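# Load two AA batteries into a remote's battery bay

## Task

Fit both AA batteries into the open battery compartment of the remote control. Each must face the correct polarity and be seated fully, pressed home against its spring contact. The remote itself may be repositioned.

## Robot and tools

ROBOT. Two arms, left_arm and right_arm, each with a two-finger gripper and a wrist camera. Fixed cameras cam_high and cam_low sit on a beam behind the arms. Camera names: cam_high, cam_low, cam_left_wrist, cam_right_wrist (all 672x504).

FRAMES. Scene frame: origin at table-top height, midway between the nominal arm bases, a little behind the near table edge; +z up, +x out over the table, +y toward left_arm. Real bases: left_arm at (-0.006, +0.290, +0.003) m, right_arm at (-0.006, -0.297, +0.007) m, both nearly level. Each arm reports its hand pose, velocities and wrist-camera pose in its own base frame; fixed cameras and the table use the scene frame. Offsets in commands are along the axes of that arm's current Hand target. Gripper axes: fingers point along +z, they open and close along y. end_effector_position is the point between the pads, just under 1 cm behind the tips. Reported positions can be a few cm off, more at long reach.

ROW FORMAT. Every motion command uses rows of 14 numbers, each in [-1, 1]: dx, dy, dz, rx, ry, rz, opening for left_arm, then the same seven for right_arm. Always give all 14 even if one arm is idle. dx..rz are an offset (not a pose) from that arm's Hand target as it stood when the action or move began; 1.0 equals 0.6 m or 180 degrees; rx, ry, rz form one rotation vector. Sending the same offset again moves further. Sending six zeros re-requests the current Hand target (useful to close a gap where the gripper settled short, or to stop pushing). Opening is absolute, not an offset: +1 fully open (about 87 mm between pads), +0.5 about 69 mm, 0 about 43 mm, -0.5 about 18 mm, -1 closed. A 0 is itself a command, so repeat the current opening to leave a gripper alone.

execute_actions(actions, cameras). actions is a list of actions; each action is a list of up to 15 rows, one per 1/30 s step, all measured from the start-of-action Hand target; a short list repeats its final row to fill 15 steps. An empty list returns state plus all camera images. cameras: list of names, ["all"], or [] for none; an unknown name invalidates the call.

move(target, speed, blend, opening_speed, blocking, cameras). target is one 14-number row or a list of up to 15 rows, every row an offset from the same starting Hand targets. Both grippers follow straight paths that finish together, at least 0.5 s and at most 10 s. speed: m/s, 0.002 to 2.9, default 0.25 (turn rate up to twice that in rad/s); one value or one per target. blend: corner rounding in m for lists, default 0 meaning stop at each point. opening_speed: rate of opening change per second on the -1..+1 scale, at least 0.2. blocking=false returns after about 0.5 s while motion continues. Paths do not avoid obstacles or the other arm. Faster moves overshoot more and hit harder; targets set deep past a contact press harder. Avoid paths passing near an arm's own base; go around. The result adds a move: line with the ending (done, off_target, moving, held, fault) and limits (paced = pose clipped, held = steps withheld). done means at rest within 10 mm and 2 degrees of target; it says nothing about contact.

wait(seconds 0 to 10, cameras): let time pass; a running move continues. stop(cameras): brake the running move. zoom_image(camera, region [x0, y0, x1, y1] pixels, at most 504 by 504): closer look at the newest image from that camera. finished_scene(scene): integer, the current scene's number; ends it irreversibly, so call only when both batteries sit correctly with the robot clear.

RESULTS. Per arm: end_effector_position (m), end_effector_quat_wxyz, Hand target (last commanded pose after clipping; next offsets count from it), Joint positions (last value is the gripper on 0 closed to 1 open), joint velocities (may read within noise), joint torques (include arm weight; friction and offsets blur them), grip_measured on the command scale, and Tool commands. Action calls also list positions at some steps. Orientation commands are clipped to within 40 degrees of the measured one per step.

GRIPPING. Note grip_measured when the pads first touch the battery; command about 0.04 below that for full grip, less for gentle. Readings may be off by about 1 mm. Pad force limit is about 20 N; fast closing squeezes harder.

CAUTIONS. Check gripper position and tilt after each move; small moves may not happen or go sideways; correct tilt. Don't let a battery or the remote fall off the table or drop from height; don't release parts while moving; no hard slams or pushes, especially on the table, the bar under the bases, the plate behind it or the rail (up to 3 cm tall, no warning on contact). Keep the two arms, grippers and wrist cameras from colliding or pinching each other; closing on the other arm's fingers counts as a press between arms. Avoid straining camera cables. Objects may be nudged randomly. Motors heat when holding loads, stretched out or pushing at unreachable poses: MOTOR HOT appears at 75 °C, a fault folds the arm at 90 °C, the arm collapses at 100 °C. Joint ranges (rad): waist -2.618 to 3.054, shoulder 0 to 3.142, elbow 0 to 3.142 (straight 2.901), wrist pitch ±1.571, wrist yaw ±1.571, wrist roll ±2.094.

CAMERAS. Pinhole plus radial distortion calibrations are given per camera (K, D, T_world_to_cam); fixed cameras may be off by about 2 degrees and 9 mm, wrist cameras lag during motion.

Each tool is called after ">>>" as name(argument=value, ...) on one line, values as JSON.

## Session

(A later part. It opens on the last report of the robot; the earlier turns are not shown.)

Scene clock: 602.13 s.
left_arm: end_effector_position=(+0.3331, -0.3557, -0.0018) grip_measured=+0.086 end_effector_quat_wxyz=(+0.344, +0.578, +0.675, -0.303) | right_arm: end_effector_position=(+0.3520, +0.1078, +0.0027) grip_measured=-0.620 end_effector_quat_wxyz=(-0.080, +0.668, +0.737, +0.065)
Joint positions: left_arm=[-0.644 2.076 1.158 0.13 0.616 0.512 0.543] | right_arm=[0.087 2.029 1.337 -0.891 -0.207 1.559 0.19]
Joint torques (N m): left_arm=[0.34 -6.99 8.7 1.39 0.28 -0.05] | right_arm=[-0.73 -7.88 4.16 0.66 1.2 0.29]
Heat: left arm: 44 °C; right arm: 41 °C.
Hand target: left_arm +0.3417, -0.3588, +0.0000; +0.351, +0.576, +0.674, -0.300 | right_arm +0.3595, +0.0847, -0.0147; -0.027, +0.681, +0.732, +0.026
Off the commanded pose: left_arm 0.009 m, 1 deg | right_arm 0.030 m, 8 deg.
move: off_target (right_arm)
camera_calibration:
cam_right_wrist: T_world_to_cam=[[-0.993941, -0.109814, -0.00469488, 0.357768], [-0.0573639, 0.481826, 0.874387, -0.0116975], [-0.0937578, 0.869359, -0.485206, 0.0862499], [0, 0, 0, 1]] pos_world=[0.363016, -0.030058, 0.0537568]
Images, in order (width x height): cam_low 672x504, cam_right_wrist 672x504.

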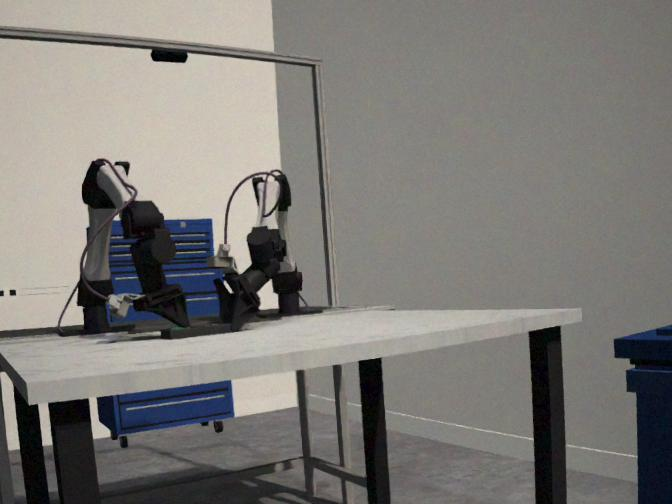

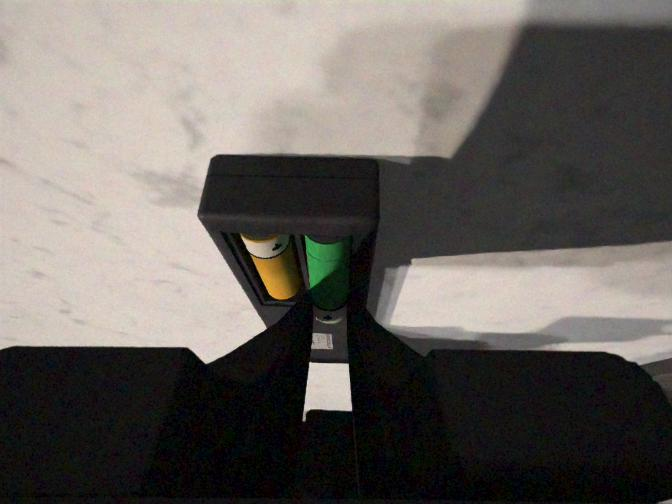

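>>> move(target=[0,0,0,0,0,0,0.0, -0.005,0.0,0.0155,0,-0.01,0,-0.76], speed=0.06, cameras=["cam_right_wrist","cam_low"])

>>> zoom_image(camera="cam_right_wrist", region=[180, 100, 430, 350])

>>> zoom_image(camera="cam_low", region=[150, 270, 250, 350])

Scene clock: 606.30 s.
left_arm: end_effector_position=(+0.3330, -0.3557, -0.0018) grip_measured=+0.086 end_effector_quat_wxyz=(+0.344, +0.577, +0.675, -0.304) | right_arm: end_effector_position=(+0.3519, +0.1078, +0.0021) grip_measured=-0.620 end_effector_quat_wxyz=(-0.077, +0.669, +0.737, +0.062)
Joint positions: left_arm=[-0.644 2.076 1.158 0.13 0.616 0.51 0.543] | right_arm=[0.091 2.029 1.337 -0.891 -0.198 1.563 0.19]
Joint torques (N m): left_arm=[0.31 -6.99 8.7 1.38 0.28 -0.02] | right_arm=[-0.25 -6.98 3.23 0.87 1.37 0.24]
Heat: left arm: 44 °C; right arm: 40 °C.
Hand target: left_arm +0.3417, -0.3589, +0.0000; +0.351, +0.576, +0.674, -0.300 | right_arm +0.3597, +0.0824, -0.0242; -0.015, +0.681, +0.732, +0.015
Off the commanded pose: left_arm 0.009 m, 1 deg | right_arm 0.037 m, 9 deg.
move: off_target (right_arm)
camera_calibration:
cam_right_wrist: T_world_to_cam=[[-0.994004, -0.109271, -0.00397838, 0.357715], [-0.0572648, 0.489234, 0.870271, -0.0119387], [-0.0931491, 0.86528, -0.492558, 0.0861965], [0, 0, 0, 1]] pos_world=[0.362915, -0.0296554, 0.0542698]
Images, in order (width x height): cam_low 672x504, cam_right_wrist 672x504.

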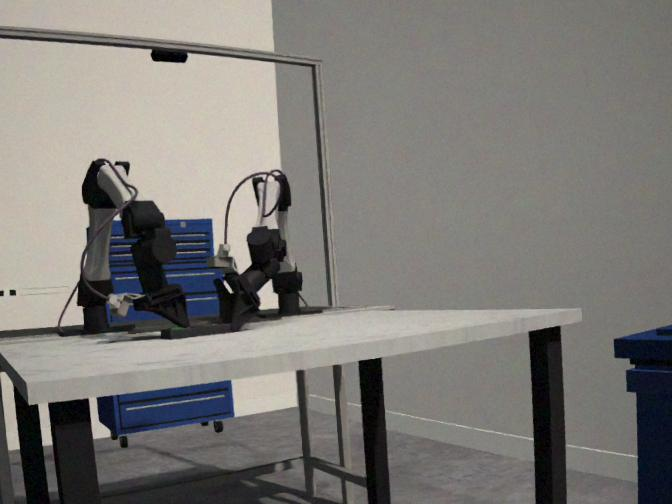

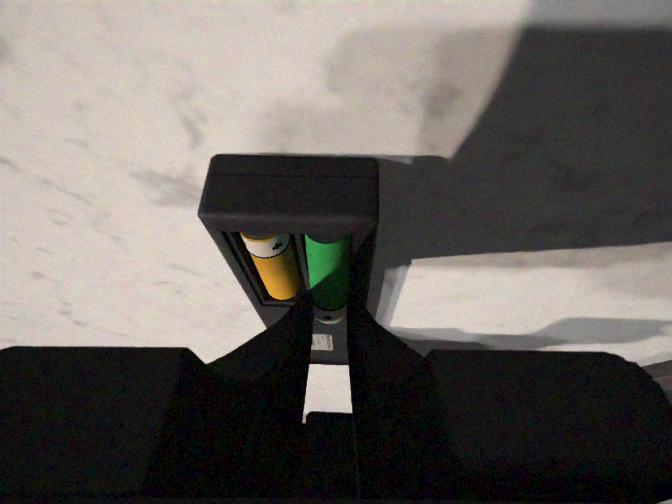

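Scaled by 2.016 from the camera's 672x504 image, which has a finer 960x720 frame.

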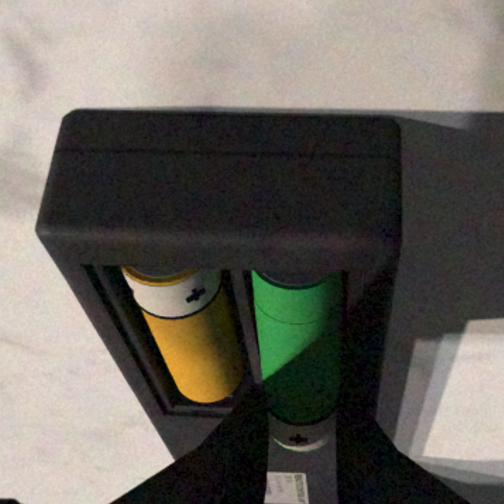

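Scaled by 5.040 from the camera's 672x504 image, which has a finer 960x720 frame.

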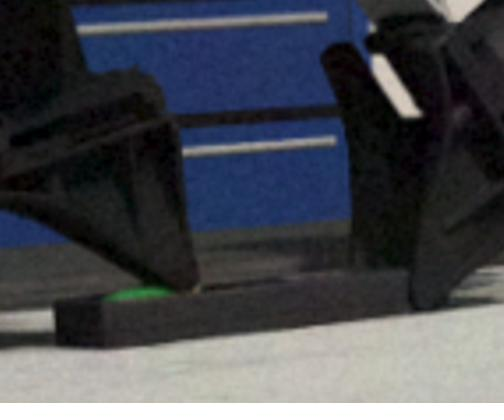

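>>> move(target=[[0,0,0,0,0,0,0.0, 0.0315,-0.0018,-0.0192,0,0,0,-0.76],[0,0,0,0,0,0,0.0, 0.0315,-0.0018,-0.0192,0,0,0,-0.48]], speed=0.05, opening_speed=0.25, cameras=["cam_right_wrist","cam_low"])

>>> zoom_image(camera="cam_right_wrist", region=[180, 100, 430, 350])

>>> zoom_image(camera="cam_low", region=[150, 270, 250, 350])

Scene clock: 613.57 s.
left_arm: end_effector_position=(+0.3330, -0.3557, -0.0018) grip_measured=+0.086 end_effector_quat_wxyz=(+0.344, +0.577, +0.675, -0.304) | right_arm: end_effector_position=(+0.3537, +0.1111, +0.0025) grip_measured=-0.480 end_effector_quat_wxyz=(-0.050, +0.678, +0.732, +0.044)
Joint positions: left_arm=[-0.644 2.076 1.158 0.13 0.616 0.51 0.543] | right_arm=[0.13 2.015 1.337 -0.889 -0.133 1.623 0.26]
Joint torques (N m): left_arm=[0.34 -6.99 8.68 1.39 0.28 -0.04] | right_arm=[0.68 -7.24 4.51 0.59 0.9 0.19]
Heat: left arm: 44 °C; right arm: 40 °C.
Hand target: left_arm +0.3417, -0.3588, +0.0000; +0.351, +0.576, +0.674, -0.300 | right_arm +0.3574, +0.1007, -0.0118; -0.015, +0.681, +0.732, +0.015
Off the commanded pose: left_arm 0.009 m, 1 deg | right_arm 0.018 m, 5 deg.
move: off_target (right_arm); target 2's new opening was sent with right_arm's hand 0.019 m and 5 deg from that target
camera_calibration:
cam_right_wrist: T_world_to_cam=[[-0.995902, -0.0896549, -0.011889, 0.358419], [-0.059095, 0.545581, 0.835972, -0.0194775], [-0.0684626, 0.833249, -0.548643, 0.0785881], [0, 0, 0, 1]] pos_world=[0.36118, -0.0227228, 0.0636607]
Images, in order (width x height): cam_low 672x504, cam_right_wrist 672x504.

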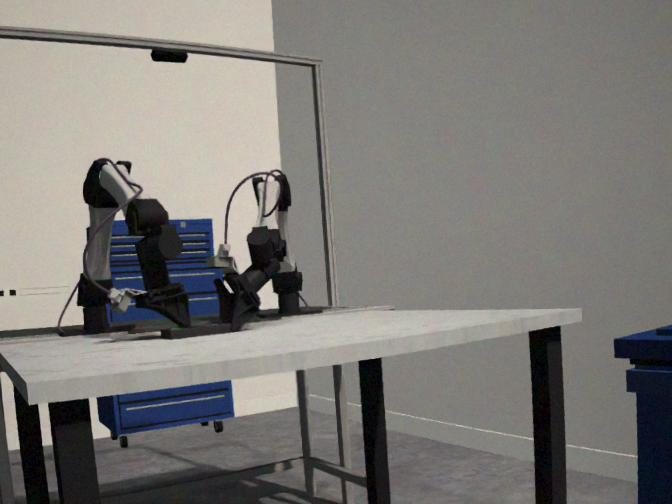

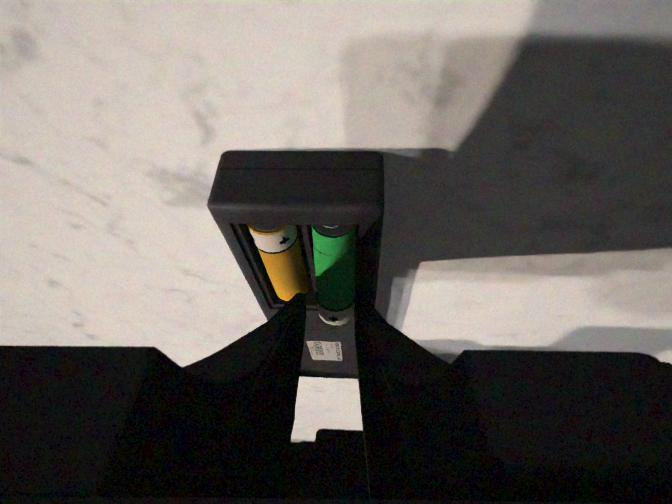

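Scaled by 2.016 from the camera's 672x504 image, which has a finer 960x720 frame.

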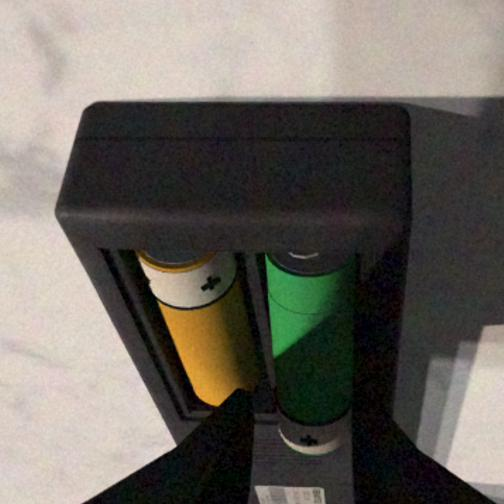

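Scaled by 5.040 from the camera's 672x504 image, which has a finer 960x720 frame.

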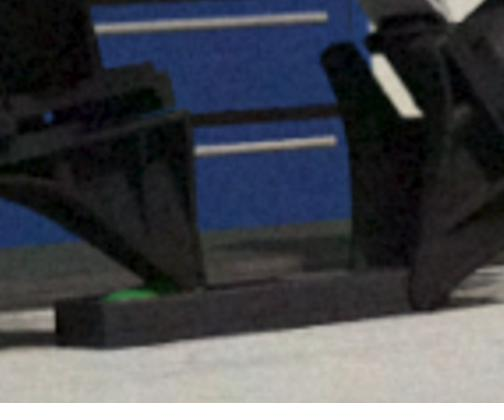

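>>> move(target=[[0,0,0,0,0,0,0.0, 0.005,0,-0.03,0,0,0,-0.48],[0,0,0,0,0,0,0.0, 0.02,0.003,-0.11,0,0,0,-0.48]], speed=0.07, blend=[0.005,0], cameras=["cam_right_wrist","cam_low"])

>>> zoom_image(camera="cam_right_wrist", region=[200, 100, 400, 300])

>>> zoom_image(camera="cam_low", region=[150, 270, 250, 350])

Scene clock: 620.73 s.
left_arm: end_effector_position=(+0.3328, -0.3556, -0.0020) grip_measured=+0.086 end_effector_quat_wxyz=(+0.343, +0.577, +0.676, -0.304) | right_arm: end_effector_position=(+0.3492, +0.1072, +0.0402) grip_measured=-0.480 end_effector_quat_wxyz=(-0.036, +0.679, +0.734, +0.000)
Joint positions: left_arm=[-0.644 2.076 1.158 0.129 0.616 0.51 0.543] | right_arm=[0.157 1.986 1.472 -1.102 -0.056 1.649 0.26]
Joint torques (N m): left_arm=[0.28 -7.02 8.68 1.4 0.27 -0.03] | right_arm=[0.42 -11.47 7.19 0.25 0.19 0.21]
Heat: left arm: 44 °C; right arm: 40 °C.
Hand target: left_arm +0.3417, -0.3589, +0.0000; +0.351, +0.576, +0.674, -0.300 | right_arm +0.3584, +0.1100, +0.0546; -0.015, +0.681, +0.732, +0.015
Off the commanded pose: left_arm 0.010 m, 1 deg | right_arm 0.017 m, 3 deg.
move: off_target (right_arm)
camera_calibration:
cam_right_wrist: T_world_to_cam=[[-0.995132, -0.0921905, 0.0348324, 0.3521], [-0.0291722, 0.61316, 0.78942, -0.0648587], [-0.0941348, 0.784561, -0.612865, 0.11907], [0, 0, 0, 1]] pos_world=[0.359702, -0.0211887, 0.11191]
Images, in order (width x height): cam_low 672x504, cam_right_wrist 672x504.

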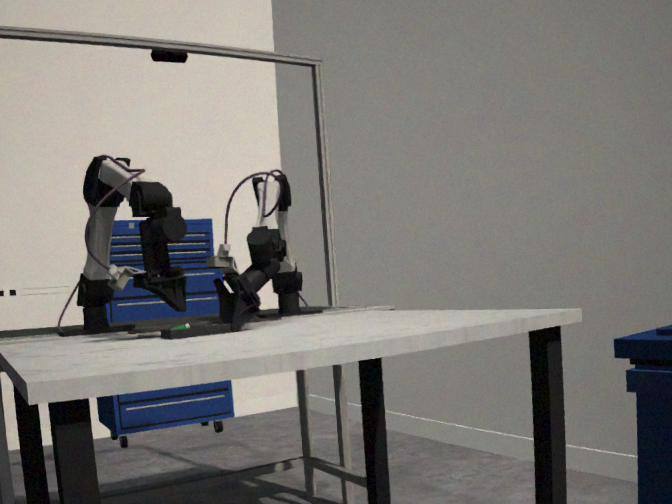

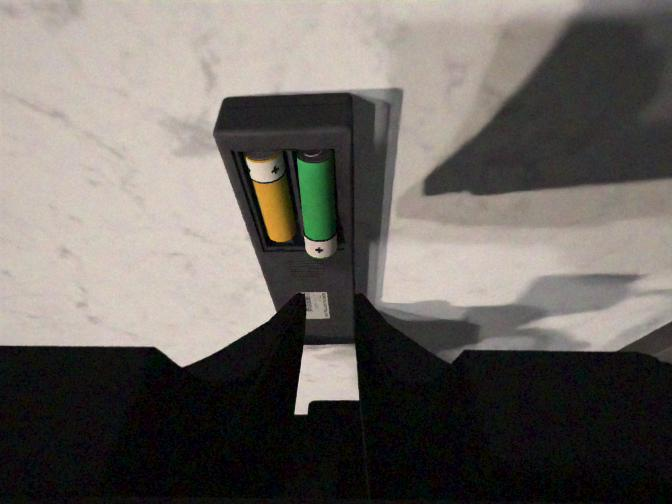

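Scaled by 2.520 from the camera's 672x504 image, which has a finer 960x720 frame.

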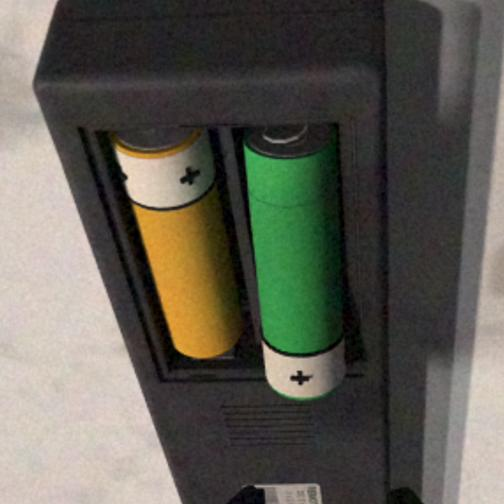

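Scaled by 5.040 from the camera's 672x504 image, which has a finer 960x720 frame.

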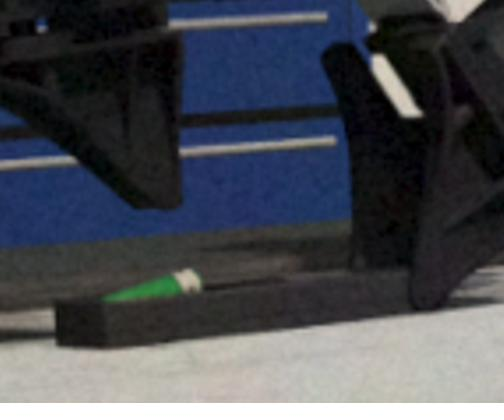

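>>> move(target=[[0,0,0,0,0,0,0.0, 0,0,0.01,0,0,0,-1],[0,0,0,0,0,0,0.0, 0.0068,-0.0003,0.0547,0,0,0,-1]], speed=0.06, cameras=["cam_right_wrist","cam_low"])

>>> zoom_image(camera="cam_right_wrist", region=[230, 180, 430, 380])

>>> zoom_image(camera="cam_low", region=[150, 270, 250, 350])

Scene clock: 645.57 s.
left_arm: end_effector_position=(+0.3328, -0.3556, -0.0020) grip_measured=+0.086 end_effector_quat_wxyz=(+0.343, +0.577, +0.676, -0.304) | right_arm: end_effector_position=(+0.3538, +0.1133, +0.0241) grip_measured=-1.000 end_effector_quat_wxyz=(-0.025, +0.678, +0.734, +0.014)
Joint positions: left_arm=[-0.644 2.076 1.158 0.129 0.616 0.51 0.543] | right_arm=[0.172 1.993 1.416 -1.002 -0.056 1.663 0]
Joint torques (N m): left_arm=[0.29 -6.95 8.69 1.4 0.27 -0.02] | right_arm=[0.49 -8.54 4.97 0.49 0.23 0.28]
Heat: left arm: 44 °C; right arm: 45 °C.
Hand target: left_arm +0.3417, -0.3589, +0.0000; +0.351, +0.576, +0.674, -0.300 | right_arm +0.3578, +0.1154, +0.0220; -0.015, +0.681, +0.732, +0.015
Off the commanded pose: left_arm 0.010 m, 1 deg | right_arm 0.005 m, 1 deg.
move: done
camera_calibration:
cam_right_wrist: T_world_to_cam=[[-0.995689, -0.0927545, -0.000175623, 0.358915], [-0.0568886, 0.609183, 0.790987, -0.0455613], [-0.0732606, 0.787587, -0.611833, 0.0970529], [0, 0, 0, 1]] pos_world=[0.361886, -0.0153915, 0.0954816]
Images, in order (width x height): cam_low 672x504, cam_right_wrist 672x504.

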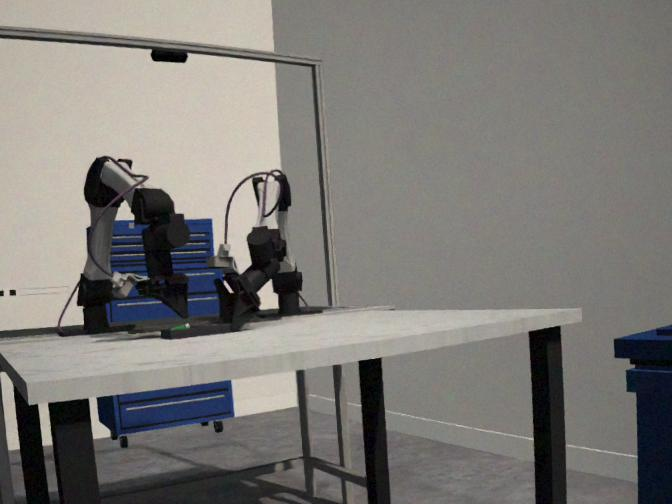

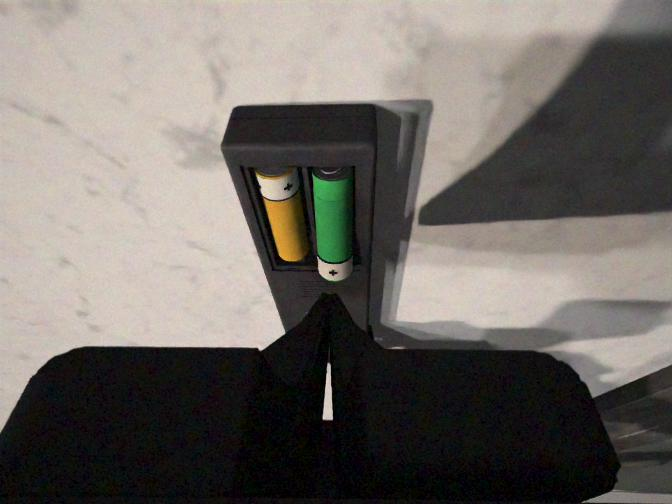

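Scaled by 2.520 from the camera's 672x504 image, which has a finer 960x720 frame.

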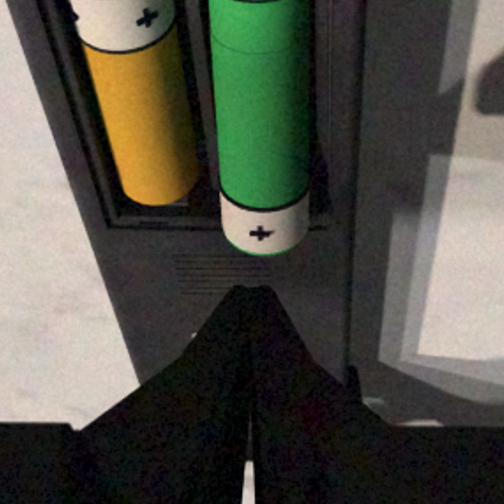

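Scaled by 5.040 from the camera's 672x504 image, which has a finer 960x720 frame.

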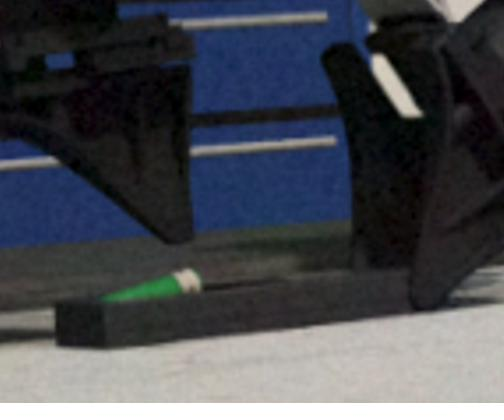

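>>> move(target=[[0,0,0,0,0,0,0.0, -0.0077,-0.0038,0.018,0,0,0,-1]], speed=0.05, cameras=["cam_right_wrist"])

>>> zoom_image(camera="cam_right_wrist", region=[230, 180, 430, 380])

Scene clock: 655.47 s.
left_arm: end_effector_position=(+0.3328, -0.3556, -0.0020) grip_measured=+0.086 end_effector_quat_wxyz=(+0.343, +0.577, +0.676, -0.304) | right_arm: end_effector_position=(+0.3512, +0.1129, +0.0133) grip_measured=-1.000 end_effector_quat_wxyz=(-0.025, +0.678, +0.734, +0.014)
Joint positions: left_arm=[-0.644 2.076 1.158 0.129 0.616 0.51 0.543] | right_arm=[0.172 1.998 1.377 -0.959 -0.056 1.663 0]
Joint torques (N m): left_arm=[0.32 -6.99 8.7 1.4 0.27 -0.04] | right_arm=[-0.36 -8.51 4.97 0.48 0.17 0.1]
Heat: left arm: 44 °C; right arm: 44 °C.
Hand target: left_arm +0.3417, -0.3589, +0.0000; +0.351, +0.576, +0.674, -0.300 | right_arm +0.3559, +0.1112, +0.0111; -0.015, +0.681, +0.732, +0.015
Off the commanded pose: left_arm 0.010 m, 1 deg | right_arm 0.006 m, 1 deg.
move: done
camera_calibration:
cam_right_wrist: T_world_to_cam=[[-0.995728, -0.092337, -0.000122253, 0.356203], [-0.0565923, 0.609223, 0.790977, -0.0370338], [-0.072962, 0.787605, -0.611846, 0.0904562], [0, 0, 0, 1]] pos_world=[0.359185, -0.0157912, 0.0846817]
Images, in order (width x height): cam_right_wrist 672x504.

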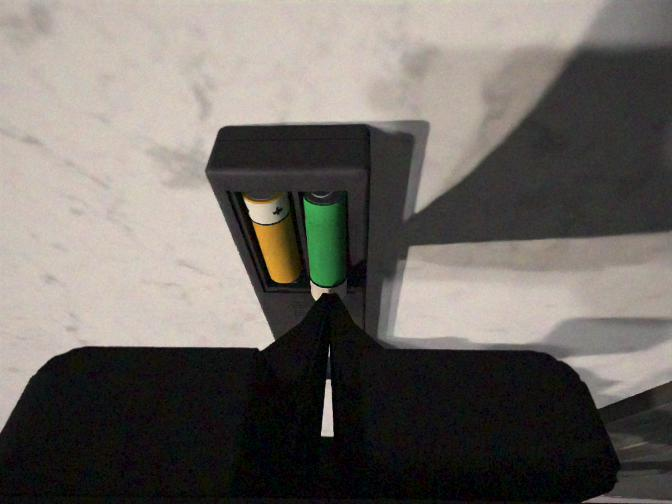

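Scaled by 2.520 from the camera's 672x504 image, which has a finer 960x720 frame.

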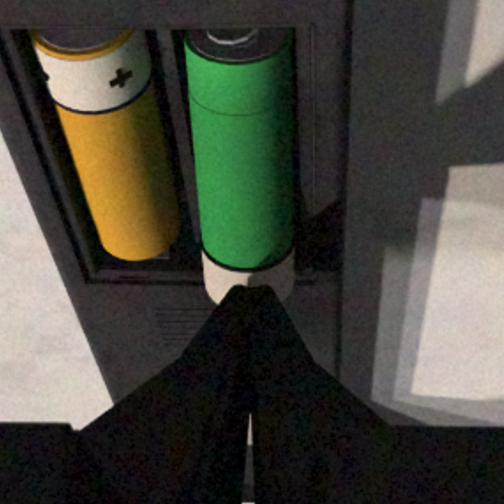

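>>> move(target=[[0,0,0,0,0,0,0.0, -0.0072,-0.0072,0.023,0,0,0,-1]], speed=0.05, cameras=["cam_right_wrist"])

>>> zoom_image(camera="cam_right_wrist", region=[230, 180, 430, 380])

Scene clock: 659.10 s.
left_arm: end_effector_position=(+0.3328, -0.3556, -0.0020) grip_measured=+0.086 end_effector_quat_wxyz=(+0.343, +0.577, +0.676, -0.304) | right_arm: end_effector_position=(+0.3562, +0.1135, +0.0095) grip_measured=-1.000 end_effector_quat_wxyz=(-0.021, +0.681, +0.731, +0.032)
Joint positions: left_arm=[-0.644 2.076 1.158 0.129 0.616 0.51 0.543] | right_arm=[0.163 1.993 1.349 -0.903 -0.072 1.663 0]
Joint torques (N m): left_arm=[0.29 -6.98 8.68 1.41 0.29 -0.04] | right_arm=[-0.47 -7.57 2.92 0.58 0.36 -0.03]
Heat: left arm: 44 °C; right arm: 44 °C.
Hand target: left_arm +0.3417, -0.3589, +0.0000; +0.351, +0.576, +0.674, -0.300 | right_arm +0.3519, +0.1071, -0.0029; -0.015, +0.681, +0.732, +0.015
Off the commanded pose: left_arm 0.010 m, 1 deg | right_arm 0.015 m, 2 deg.
move: off_target (right_arm)
camera_calibration:
cam_right_wrist: T_world_to_cam=[[-0.995989, -0.0837384, -0.0315395, 0.360672], [-0.0752141, 0.592518, 0.802038, -0.0256354], [-0.0484737, 0.801193, -0.59644, 0.0776185], [0, 0, 0, 1]] pos_world=[0.361059, -0.0167959, 0.0782307]
Images, in order (width x height): cam_right_wrist 672x504.

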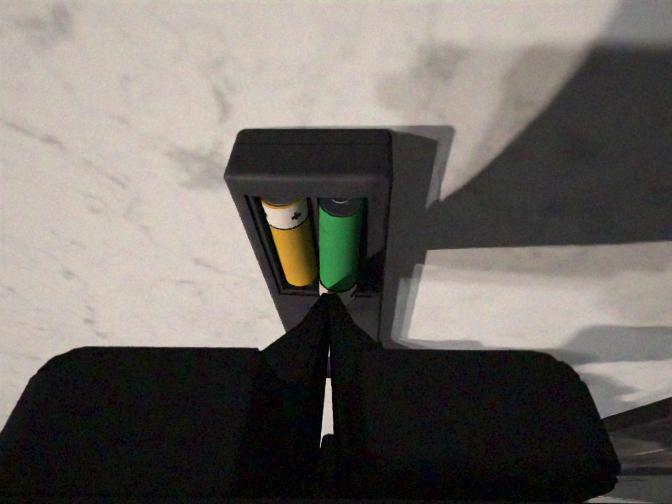

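Scaled by 2.520 from the camera's 672x504 image, which has a finer 960x720 frame.

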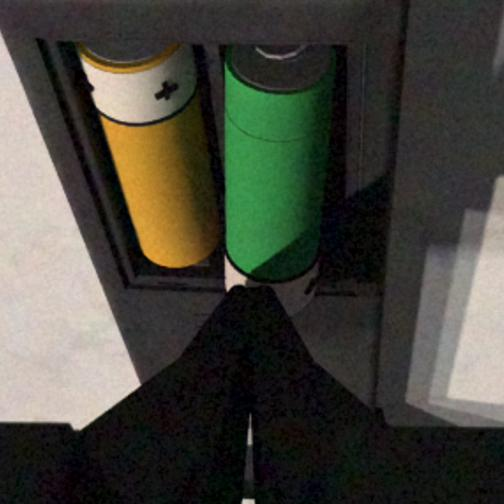

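>>> move(target=[[0,0,0,0,0,0,0.0, 0.001,-0.008,-0.018,0,0,0,-1]], speed=0.05, cameras=["cam_right_wrist"])

>>> zoom_image(camera="cam_right_wrist", region=[230, 180, 430, 380])

Scene clock: 663.33 s.
left_arm: end_effector_position=(+0.3328, -0.3556, -0.0020) grip_measured=+0.086 end_effector_quat_wxyz=(+0.343, +0.577, +0.676, -0.304) | right_arm: end_effector_position=(+0.3542, +0.1131, +0.0102) grip_measured=-1.000 end_effector_quat_wxyz=(-0.021, +0.681, +0.731, +0.032)
Joint positions: left_arm=[-0.644 2.076 1.158 0.129 0.616 0.51 0.543] | right_arm=[0.163 1.983 1.338 -0.899 -0.072 1.663 0]
Joint torques (N m): left_arm=[0.29 -6.98 8.72 1.4 0.29 -0.04] | right_arm=[-0.28 -9.61 3.88 0.26 0.37 -0.04]
Heat: left arm: 44 °C; right arm: 44 °C.
Hand target: left_arm +0.3417, -0.3589, +0.0000; +0.351, +0.576, +0.674, -0.300 | right_arm +0.3470, +0.1069, +0.0078; -0.015, +0.681, +0.732, +0.015
Off the commanded pose: left_arm 0.010 m, 1 deg | right_arm 0.010 m, 2 deg.
move: done
camera_calibration:
cam_right_wrist: T_world_to_cam=[[-0.99592, -0.0837975, -0.0334985, 0.358697], [-0.0768101, 0.592232, 0.802098, -0.0255531], [-0.0473749, 0.801398, -0.596252, 0.077848], [0, 0, 0, 1]] pos_world=[0.358958, -0.0171961, 0.0789289]
Images, in order (width x height): cam_right_wrist 672x504.

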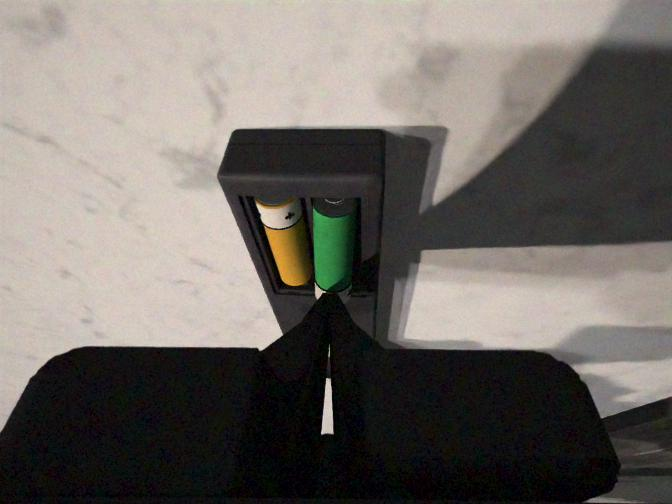

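Scaled by 2.520 from the camera's 672x504 image, which has a finer 960x720 frame.

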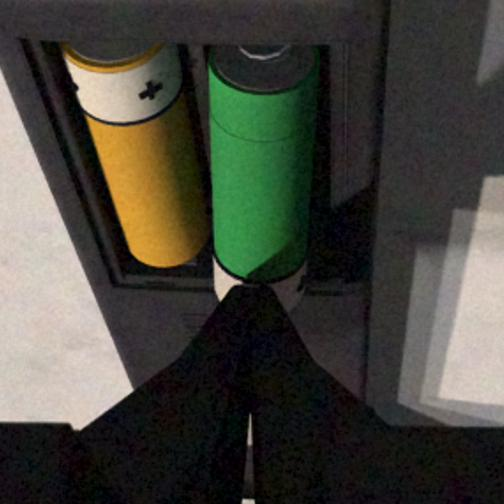

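>>> move(target=[[0,0,0,0,0,0,0.0, -0.006,-0.003,0.026,0,0,0,-1]], speed=0.05, cameras=["cam_right_wrist"])

>>> zoom_image(camera="cam_right_wrist", region=[230, 180, 430, 380])

Scene clock: 667.10 s.
left_arm: end_effector_position=(+0.3328, -0.3556, -0.0020) grip_measured=+0.086 end_effector_quat_wxyz=(+0.343, +0.577, +0.676, -0.304) | right_arm: end_effector_position=(+0.3523, +0.1123, +0.0072) grip_measured=-1.000 end_effector_quat_wxyz=(-0.020, +0.682, +0.730, +0.039)
Joint positions: left_arm=[-0.644 2.076 1.158 0.129 0.616 0.51 0.543] | right_arm=[0.158 1.971 1.306 -0.869 -0.079 1.663 0]
Joint torques (N m): left_arm=[0.31 -6.95 8.68 1.41 0.28 -0.03] | right_arm=[-0.59 -6.98 2.7 0.58 0.41 -0.16]
Heat: left arm: 44 °C; right arm: 43 °C.
Hand target: left_arm +0.3417, -0.3589, +0.0000; +0.351, +0.576, +0.674, -0.300 | right_arm +0.3455, +0.1039, -0.0079; -0.015, +0.681, +0.732, +0.015
Off the commanded pose: left_arm 0.010 m, 1 deg | right_arm 0.019 m, 3 deg.
move: off_target (right_arm)
camera_calibration:
cam_right_wrist: T_world_to_cam=[[-0.995965, -0.0786793, -0.0431748, 0.356071], [-0.0812216, 0.585555, 0.806554, -0.020496], [-0.0381779, 0.806806, -0.589582, 0.0727729], [0, 0, 0, 1]] pos_world=[0.355747, -0.0186966, 0.07481]
Images, in order (width x height): cam_right_wrist 672x504.

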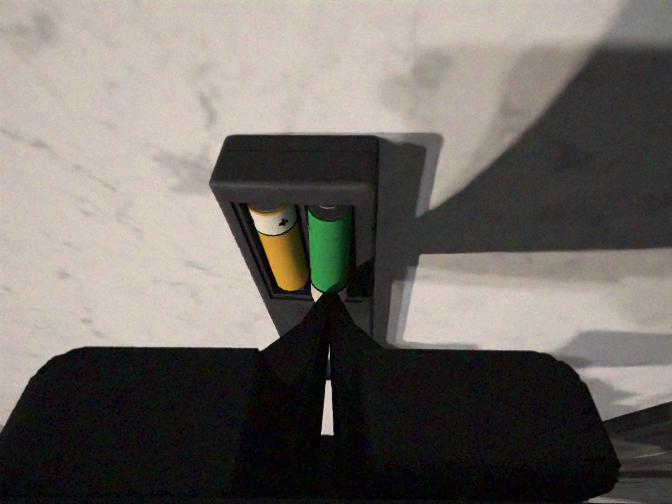

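Scaled by 2.520 from the camera's 672x504 image, which has a finer 960x720 frame.

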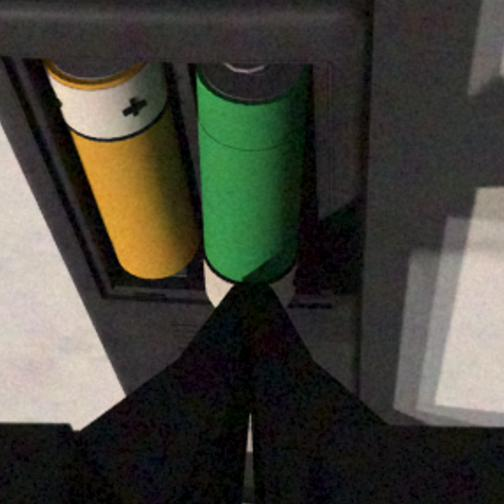

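>>> move(target=[[0,0,0,0,0,0,0.0, -0.011,-0.0007,0.0229,0,0,0,-1]], speed=0.05, cameras=["cam_right_wrist","cam_low"])

>>> zoom_image(camera="cam_right_wrist", region=[230, 180, 430, 380])

>>> zoom_image(camera="cam_low", region=[150, 270, 250, 350])

Scene clock: 671.97 s.
left_arm: end_effector_position=(+0.3328, -0.3556, -0.0020) grip_measured=+0.086 end_effector_quat_wxyz=(+0.343, +0.577, +0.676, -0.304) | right_arm: end_effector_position=(+0.3523, +0.1118, +0.0064) grip_measured=-1.000 end_effector_quat_wxyz=(-0.030, +0.682, +0.729, +0.054)
Joint positions: left_arm=[-0.644 2.076 1.158 0.129 0.616 0.51 0.543] | right_arm=[0.141 1.967 1.287 -0.845 -0.115 1.648 0]
Joint torques (N m): left_arm=[0.31 -7.01 8.7 1.41 0.28 -0.04] | right_arm=[-0.17 -4.62 2.21 0.82 0.71 -0.11]
Heat: left arm: 44 °C; right arm: 43 °C.
Hand target: left_arm +0.3417, -0.3589, +0.0000; +0.351, +0.576, +0.674, -0.300 | right_arm +0.3456, +0.0979, -0.0218; -0.015, +0.681, +0.732, +0.015
Off the commanded pose: left_arm 0.010 m, 1 deg | right_arm 0.032 m, 5 deg.
move: off_target (right_arm)
camera_calibration:
cam_right_wrist: T_world_to_cam=[[-0.995777, -0.076141, -0.0512863, 0.355763], [-0.0851219, 0.556575, 0.826425, -0.0150958], [-0.0343802, 0.827301, -0.560706, 0.0688984], [0, 0, 0, 1]] pos_world=[0.355344, -0.0215096, 0.069353]
Images, in order (width x height): cam_low 672x504, cam_right_wrist 672x504.

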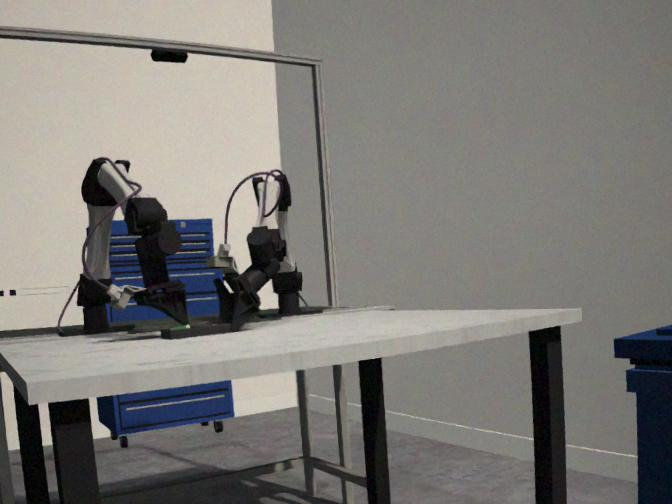

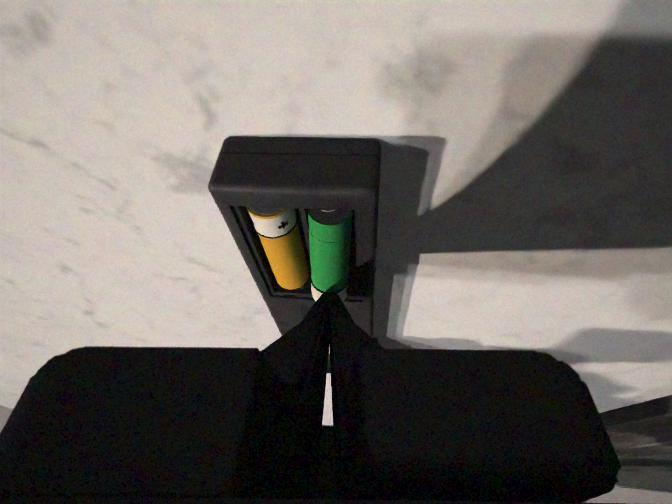

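Scaled by 2.520 from the camera's 672x504 image, which has a finer 960x720 frame.

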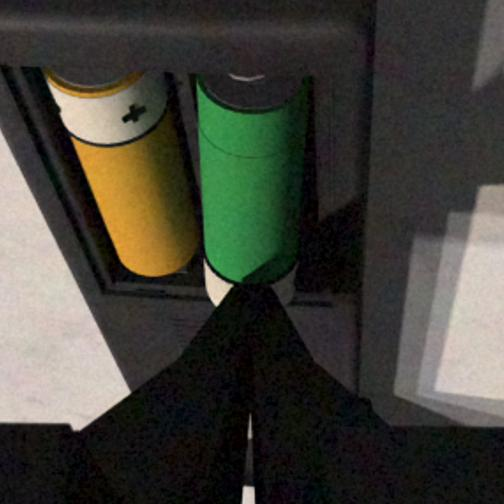

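Scaled by 5.040 from the camera's 672x504 image, which has a finer 960x720 frame.

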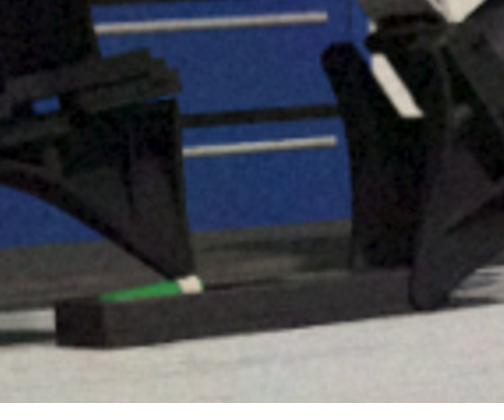

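>>> move(target=[[0,0,0,0,0,0,0.0, -0.025,-0.0005,0.004,0,0,0,-1]], speed=0.05, cameras=["cam_right_wrist","cam_low"])

>>> zoom_image(camera="cam_right_wrist", region=[230, 180, 430, 380])

>>> zoom_image(camera="cam_low", region=[150, 270, 250, 350])

Scene clock: 683.07 s.
left_arm: end_effector_position=(+0.3328, -0.3556, -0.0020) grip_measured=+0.086 end_effector_quat_wxyz=(+0.343, +0.577, +0.676, -0.304) | right_arm: end_effector_position=(+0.3527, +0.1084, +0.0061) grip_measured=-1.000 end_effector_quat_wxyz=(-0.043, +0.676, +0.732, +0.071)
Joint positions: left_arm=[-0.644 2.076 1.158 0.129 0.616 0.51 0.543] | right_arm=[0.111 1.967 1.273 -0.825 -0.157 1.607 0]
Joint torques (N m): left_arm=[0.28 -6.95 8.65 1.4 0.27 -0.04] | right_arm=[-1.54 -4.81 2.37 0.66 1.06 -0.14]
Heat: left arm: 45 °C; right arm: 40 °C.
Hand target: left_arm +0.3417, -0.3589, +0.0000; +0.351, +0.576, +0.674, -0.300 | right_arm +0.3464, +0.0830, -0.0249; -0.015, +0.681, +0.732, +0.015
Off the commanded pose: left_arm 0.010 m, 1 deg | right_arm 0.041 m, 7 deg.
move: off_target (right_arm)
camera_calibration:
cam_right_wrist: T_world_to_cam=[[-0.994344, -0.0868582, -0.0611266, 0.356543], [-0.0976038, 0.520308, 0.848383, -0.00470345], [-0.0418844, 0.84955, -0.525842, 0.0715054], [0, 0, 0, 1]] pos_world=[0.357062, -0.0273315, 0.0633851]
Images, in order (width x height): cam_low 672x504, cam_right_wrist 672x504.

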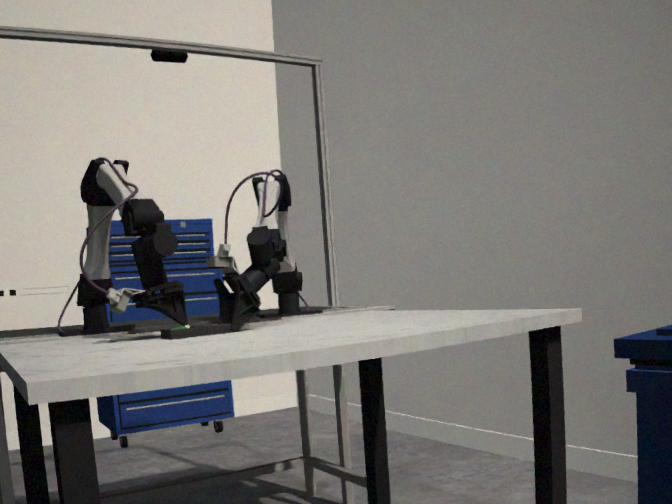

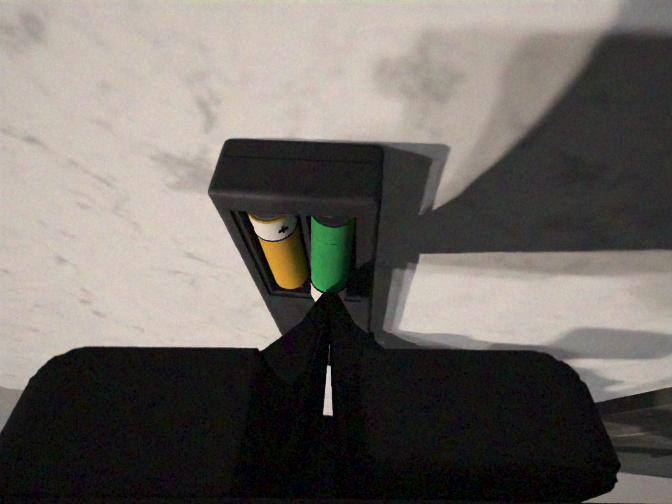

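Scaled by 2.520 from the camera's 672x504 image, which has a finer 960x720 frame.

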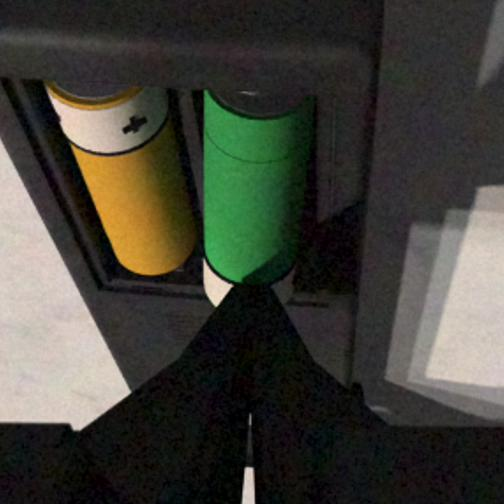

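Scaled by 5.040 from the camera's 672x504 image, which has a finer 960x720 frame.

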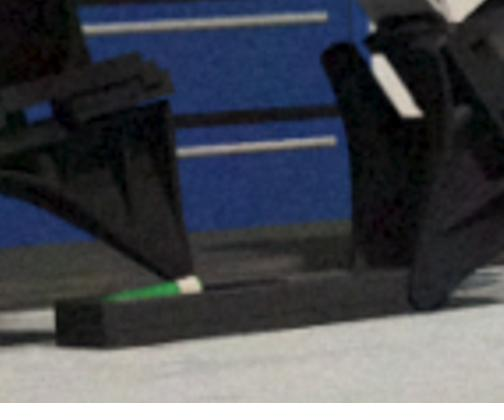

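>>> move(target=[[0,0,0,0,0,0,0.0, -0.02,-0.0005,0.016,0,0,0,-1]], speed=0.05, cameras=["cam_right_wrist","cam_low"])

>>> zoom_image(camera="cam_right_wrist", region=[230, 180, 430, 380])

>>> zoom_image(camera="cam_low", region=[150, 270, 250, 350])

Scene clock: 687.53 s.
left_arm: end_effector_position=(+0.3328, -0.3556, -0.0020) grip_measured=+0.086 end_effector_quat_wxyz=(+0.343, +0.577, +0.676, -0.304) | right_arm: end_effector_position=(+0.3529, +0.1037, +0.0051) grip_measured=-1.000 end_effector_quat_wxyz=(-0.053, +0.673, +0.733, +0.086)
Joint positions: left_arm=[-0.644 2.076 1.158 0.129 0.616 0.51 0.543] | right_arm=[0.081 1.967 1.257 -0.805 -0.195 1.573 0]
Joint torques (N m): left_arm=[0.34 -6.97 8.68 1.4 0.27 -0.04] | right_arm=[-1.7 -3.3 2.47 0.78 1.34 -0.13]
Heat: left arm: 45 °C; right arm: 40 °C.
Hand target: left_arm +0.3417, -0.3589, +0.0000; +0.351, +0.576, +0.674, -0.300 | right_arm +0.3468, +0.0714, -0.0351; -0.015, +0.681, +0.732, +0.015
Off the commanded pose: left_arm 0.010 m, 1 deg | right_arm 0.052 m, 9 deg.
move: off_target (right_arm)
camera_calibration:
cam_right_wrist: T_world_to_cam=[[-0.993407, -0.089958, -0.0710617, 0.356444], [-0.106195, 0.488604, 0.866019, 0.00476076], [-0.0431843, 0.867856, -0.494936, 0.0733799], [0, 0, 0, 1]] pos_world=[0.357769, -0.0339443, 0.057525]
Images, in order (width x height): cam_low 672x504, cam_right_wrist 672x504.

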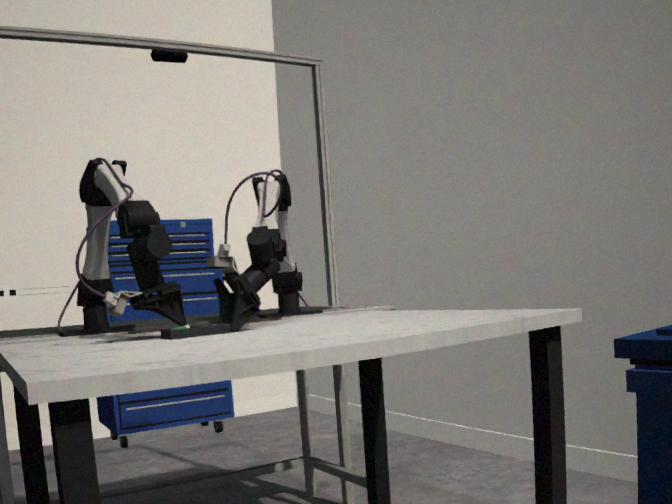

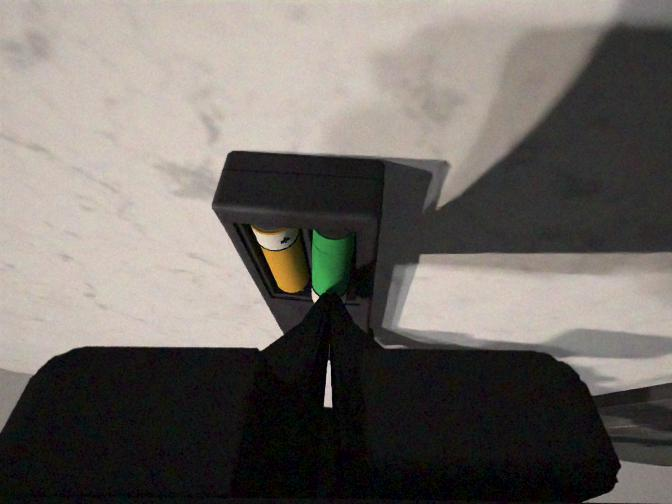

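Scaled by 2.520 from the camera's 672x504 image, which has a finer 960x720 frame.

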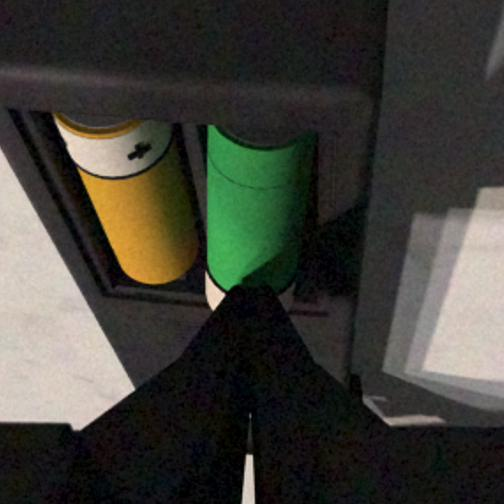

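Scaled by 5.040 from the camera's 672x504 image, which has a finer 960x720 frame.

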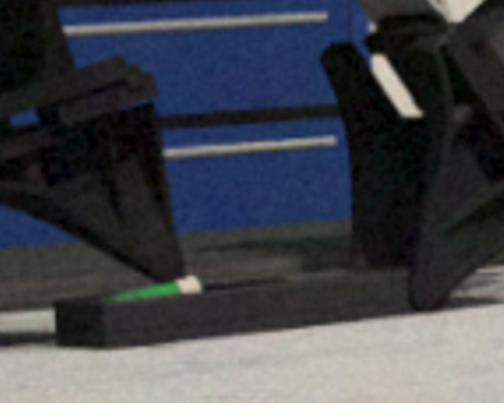

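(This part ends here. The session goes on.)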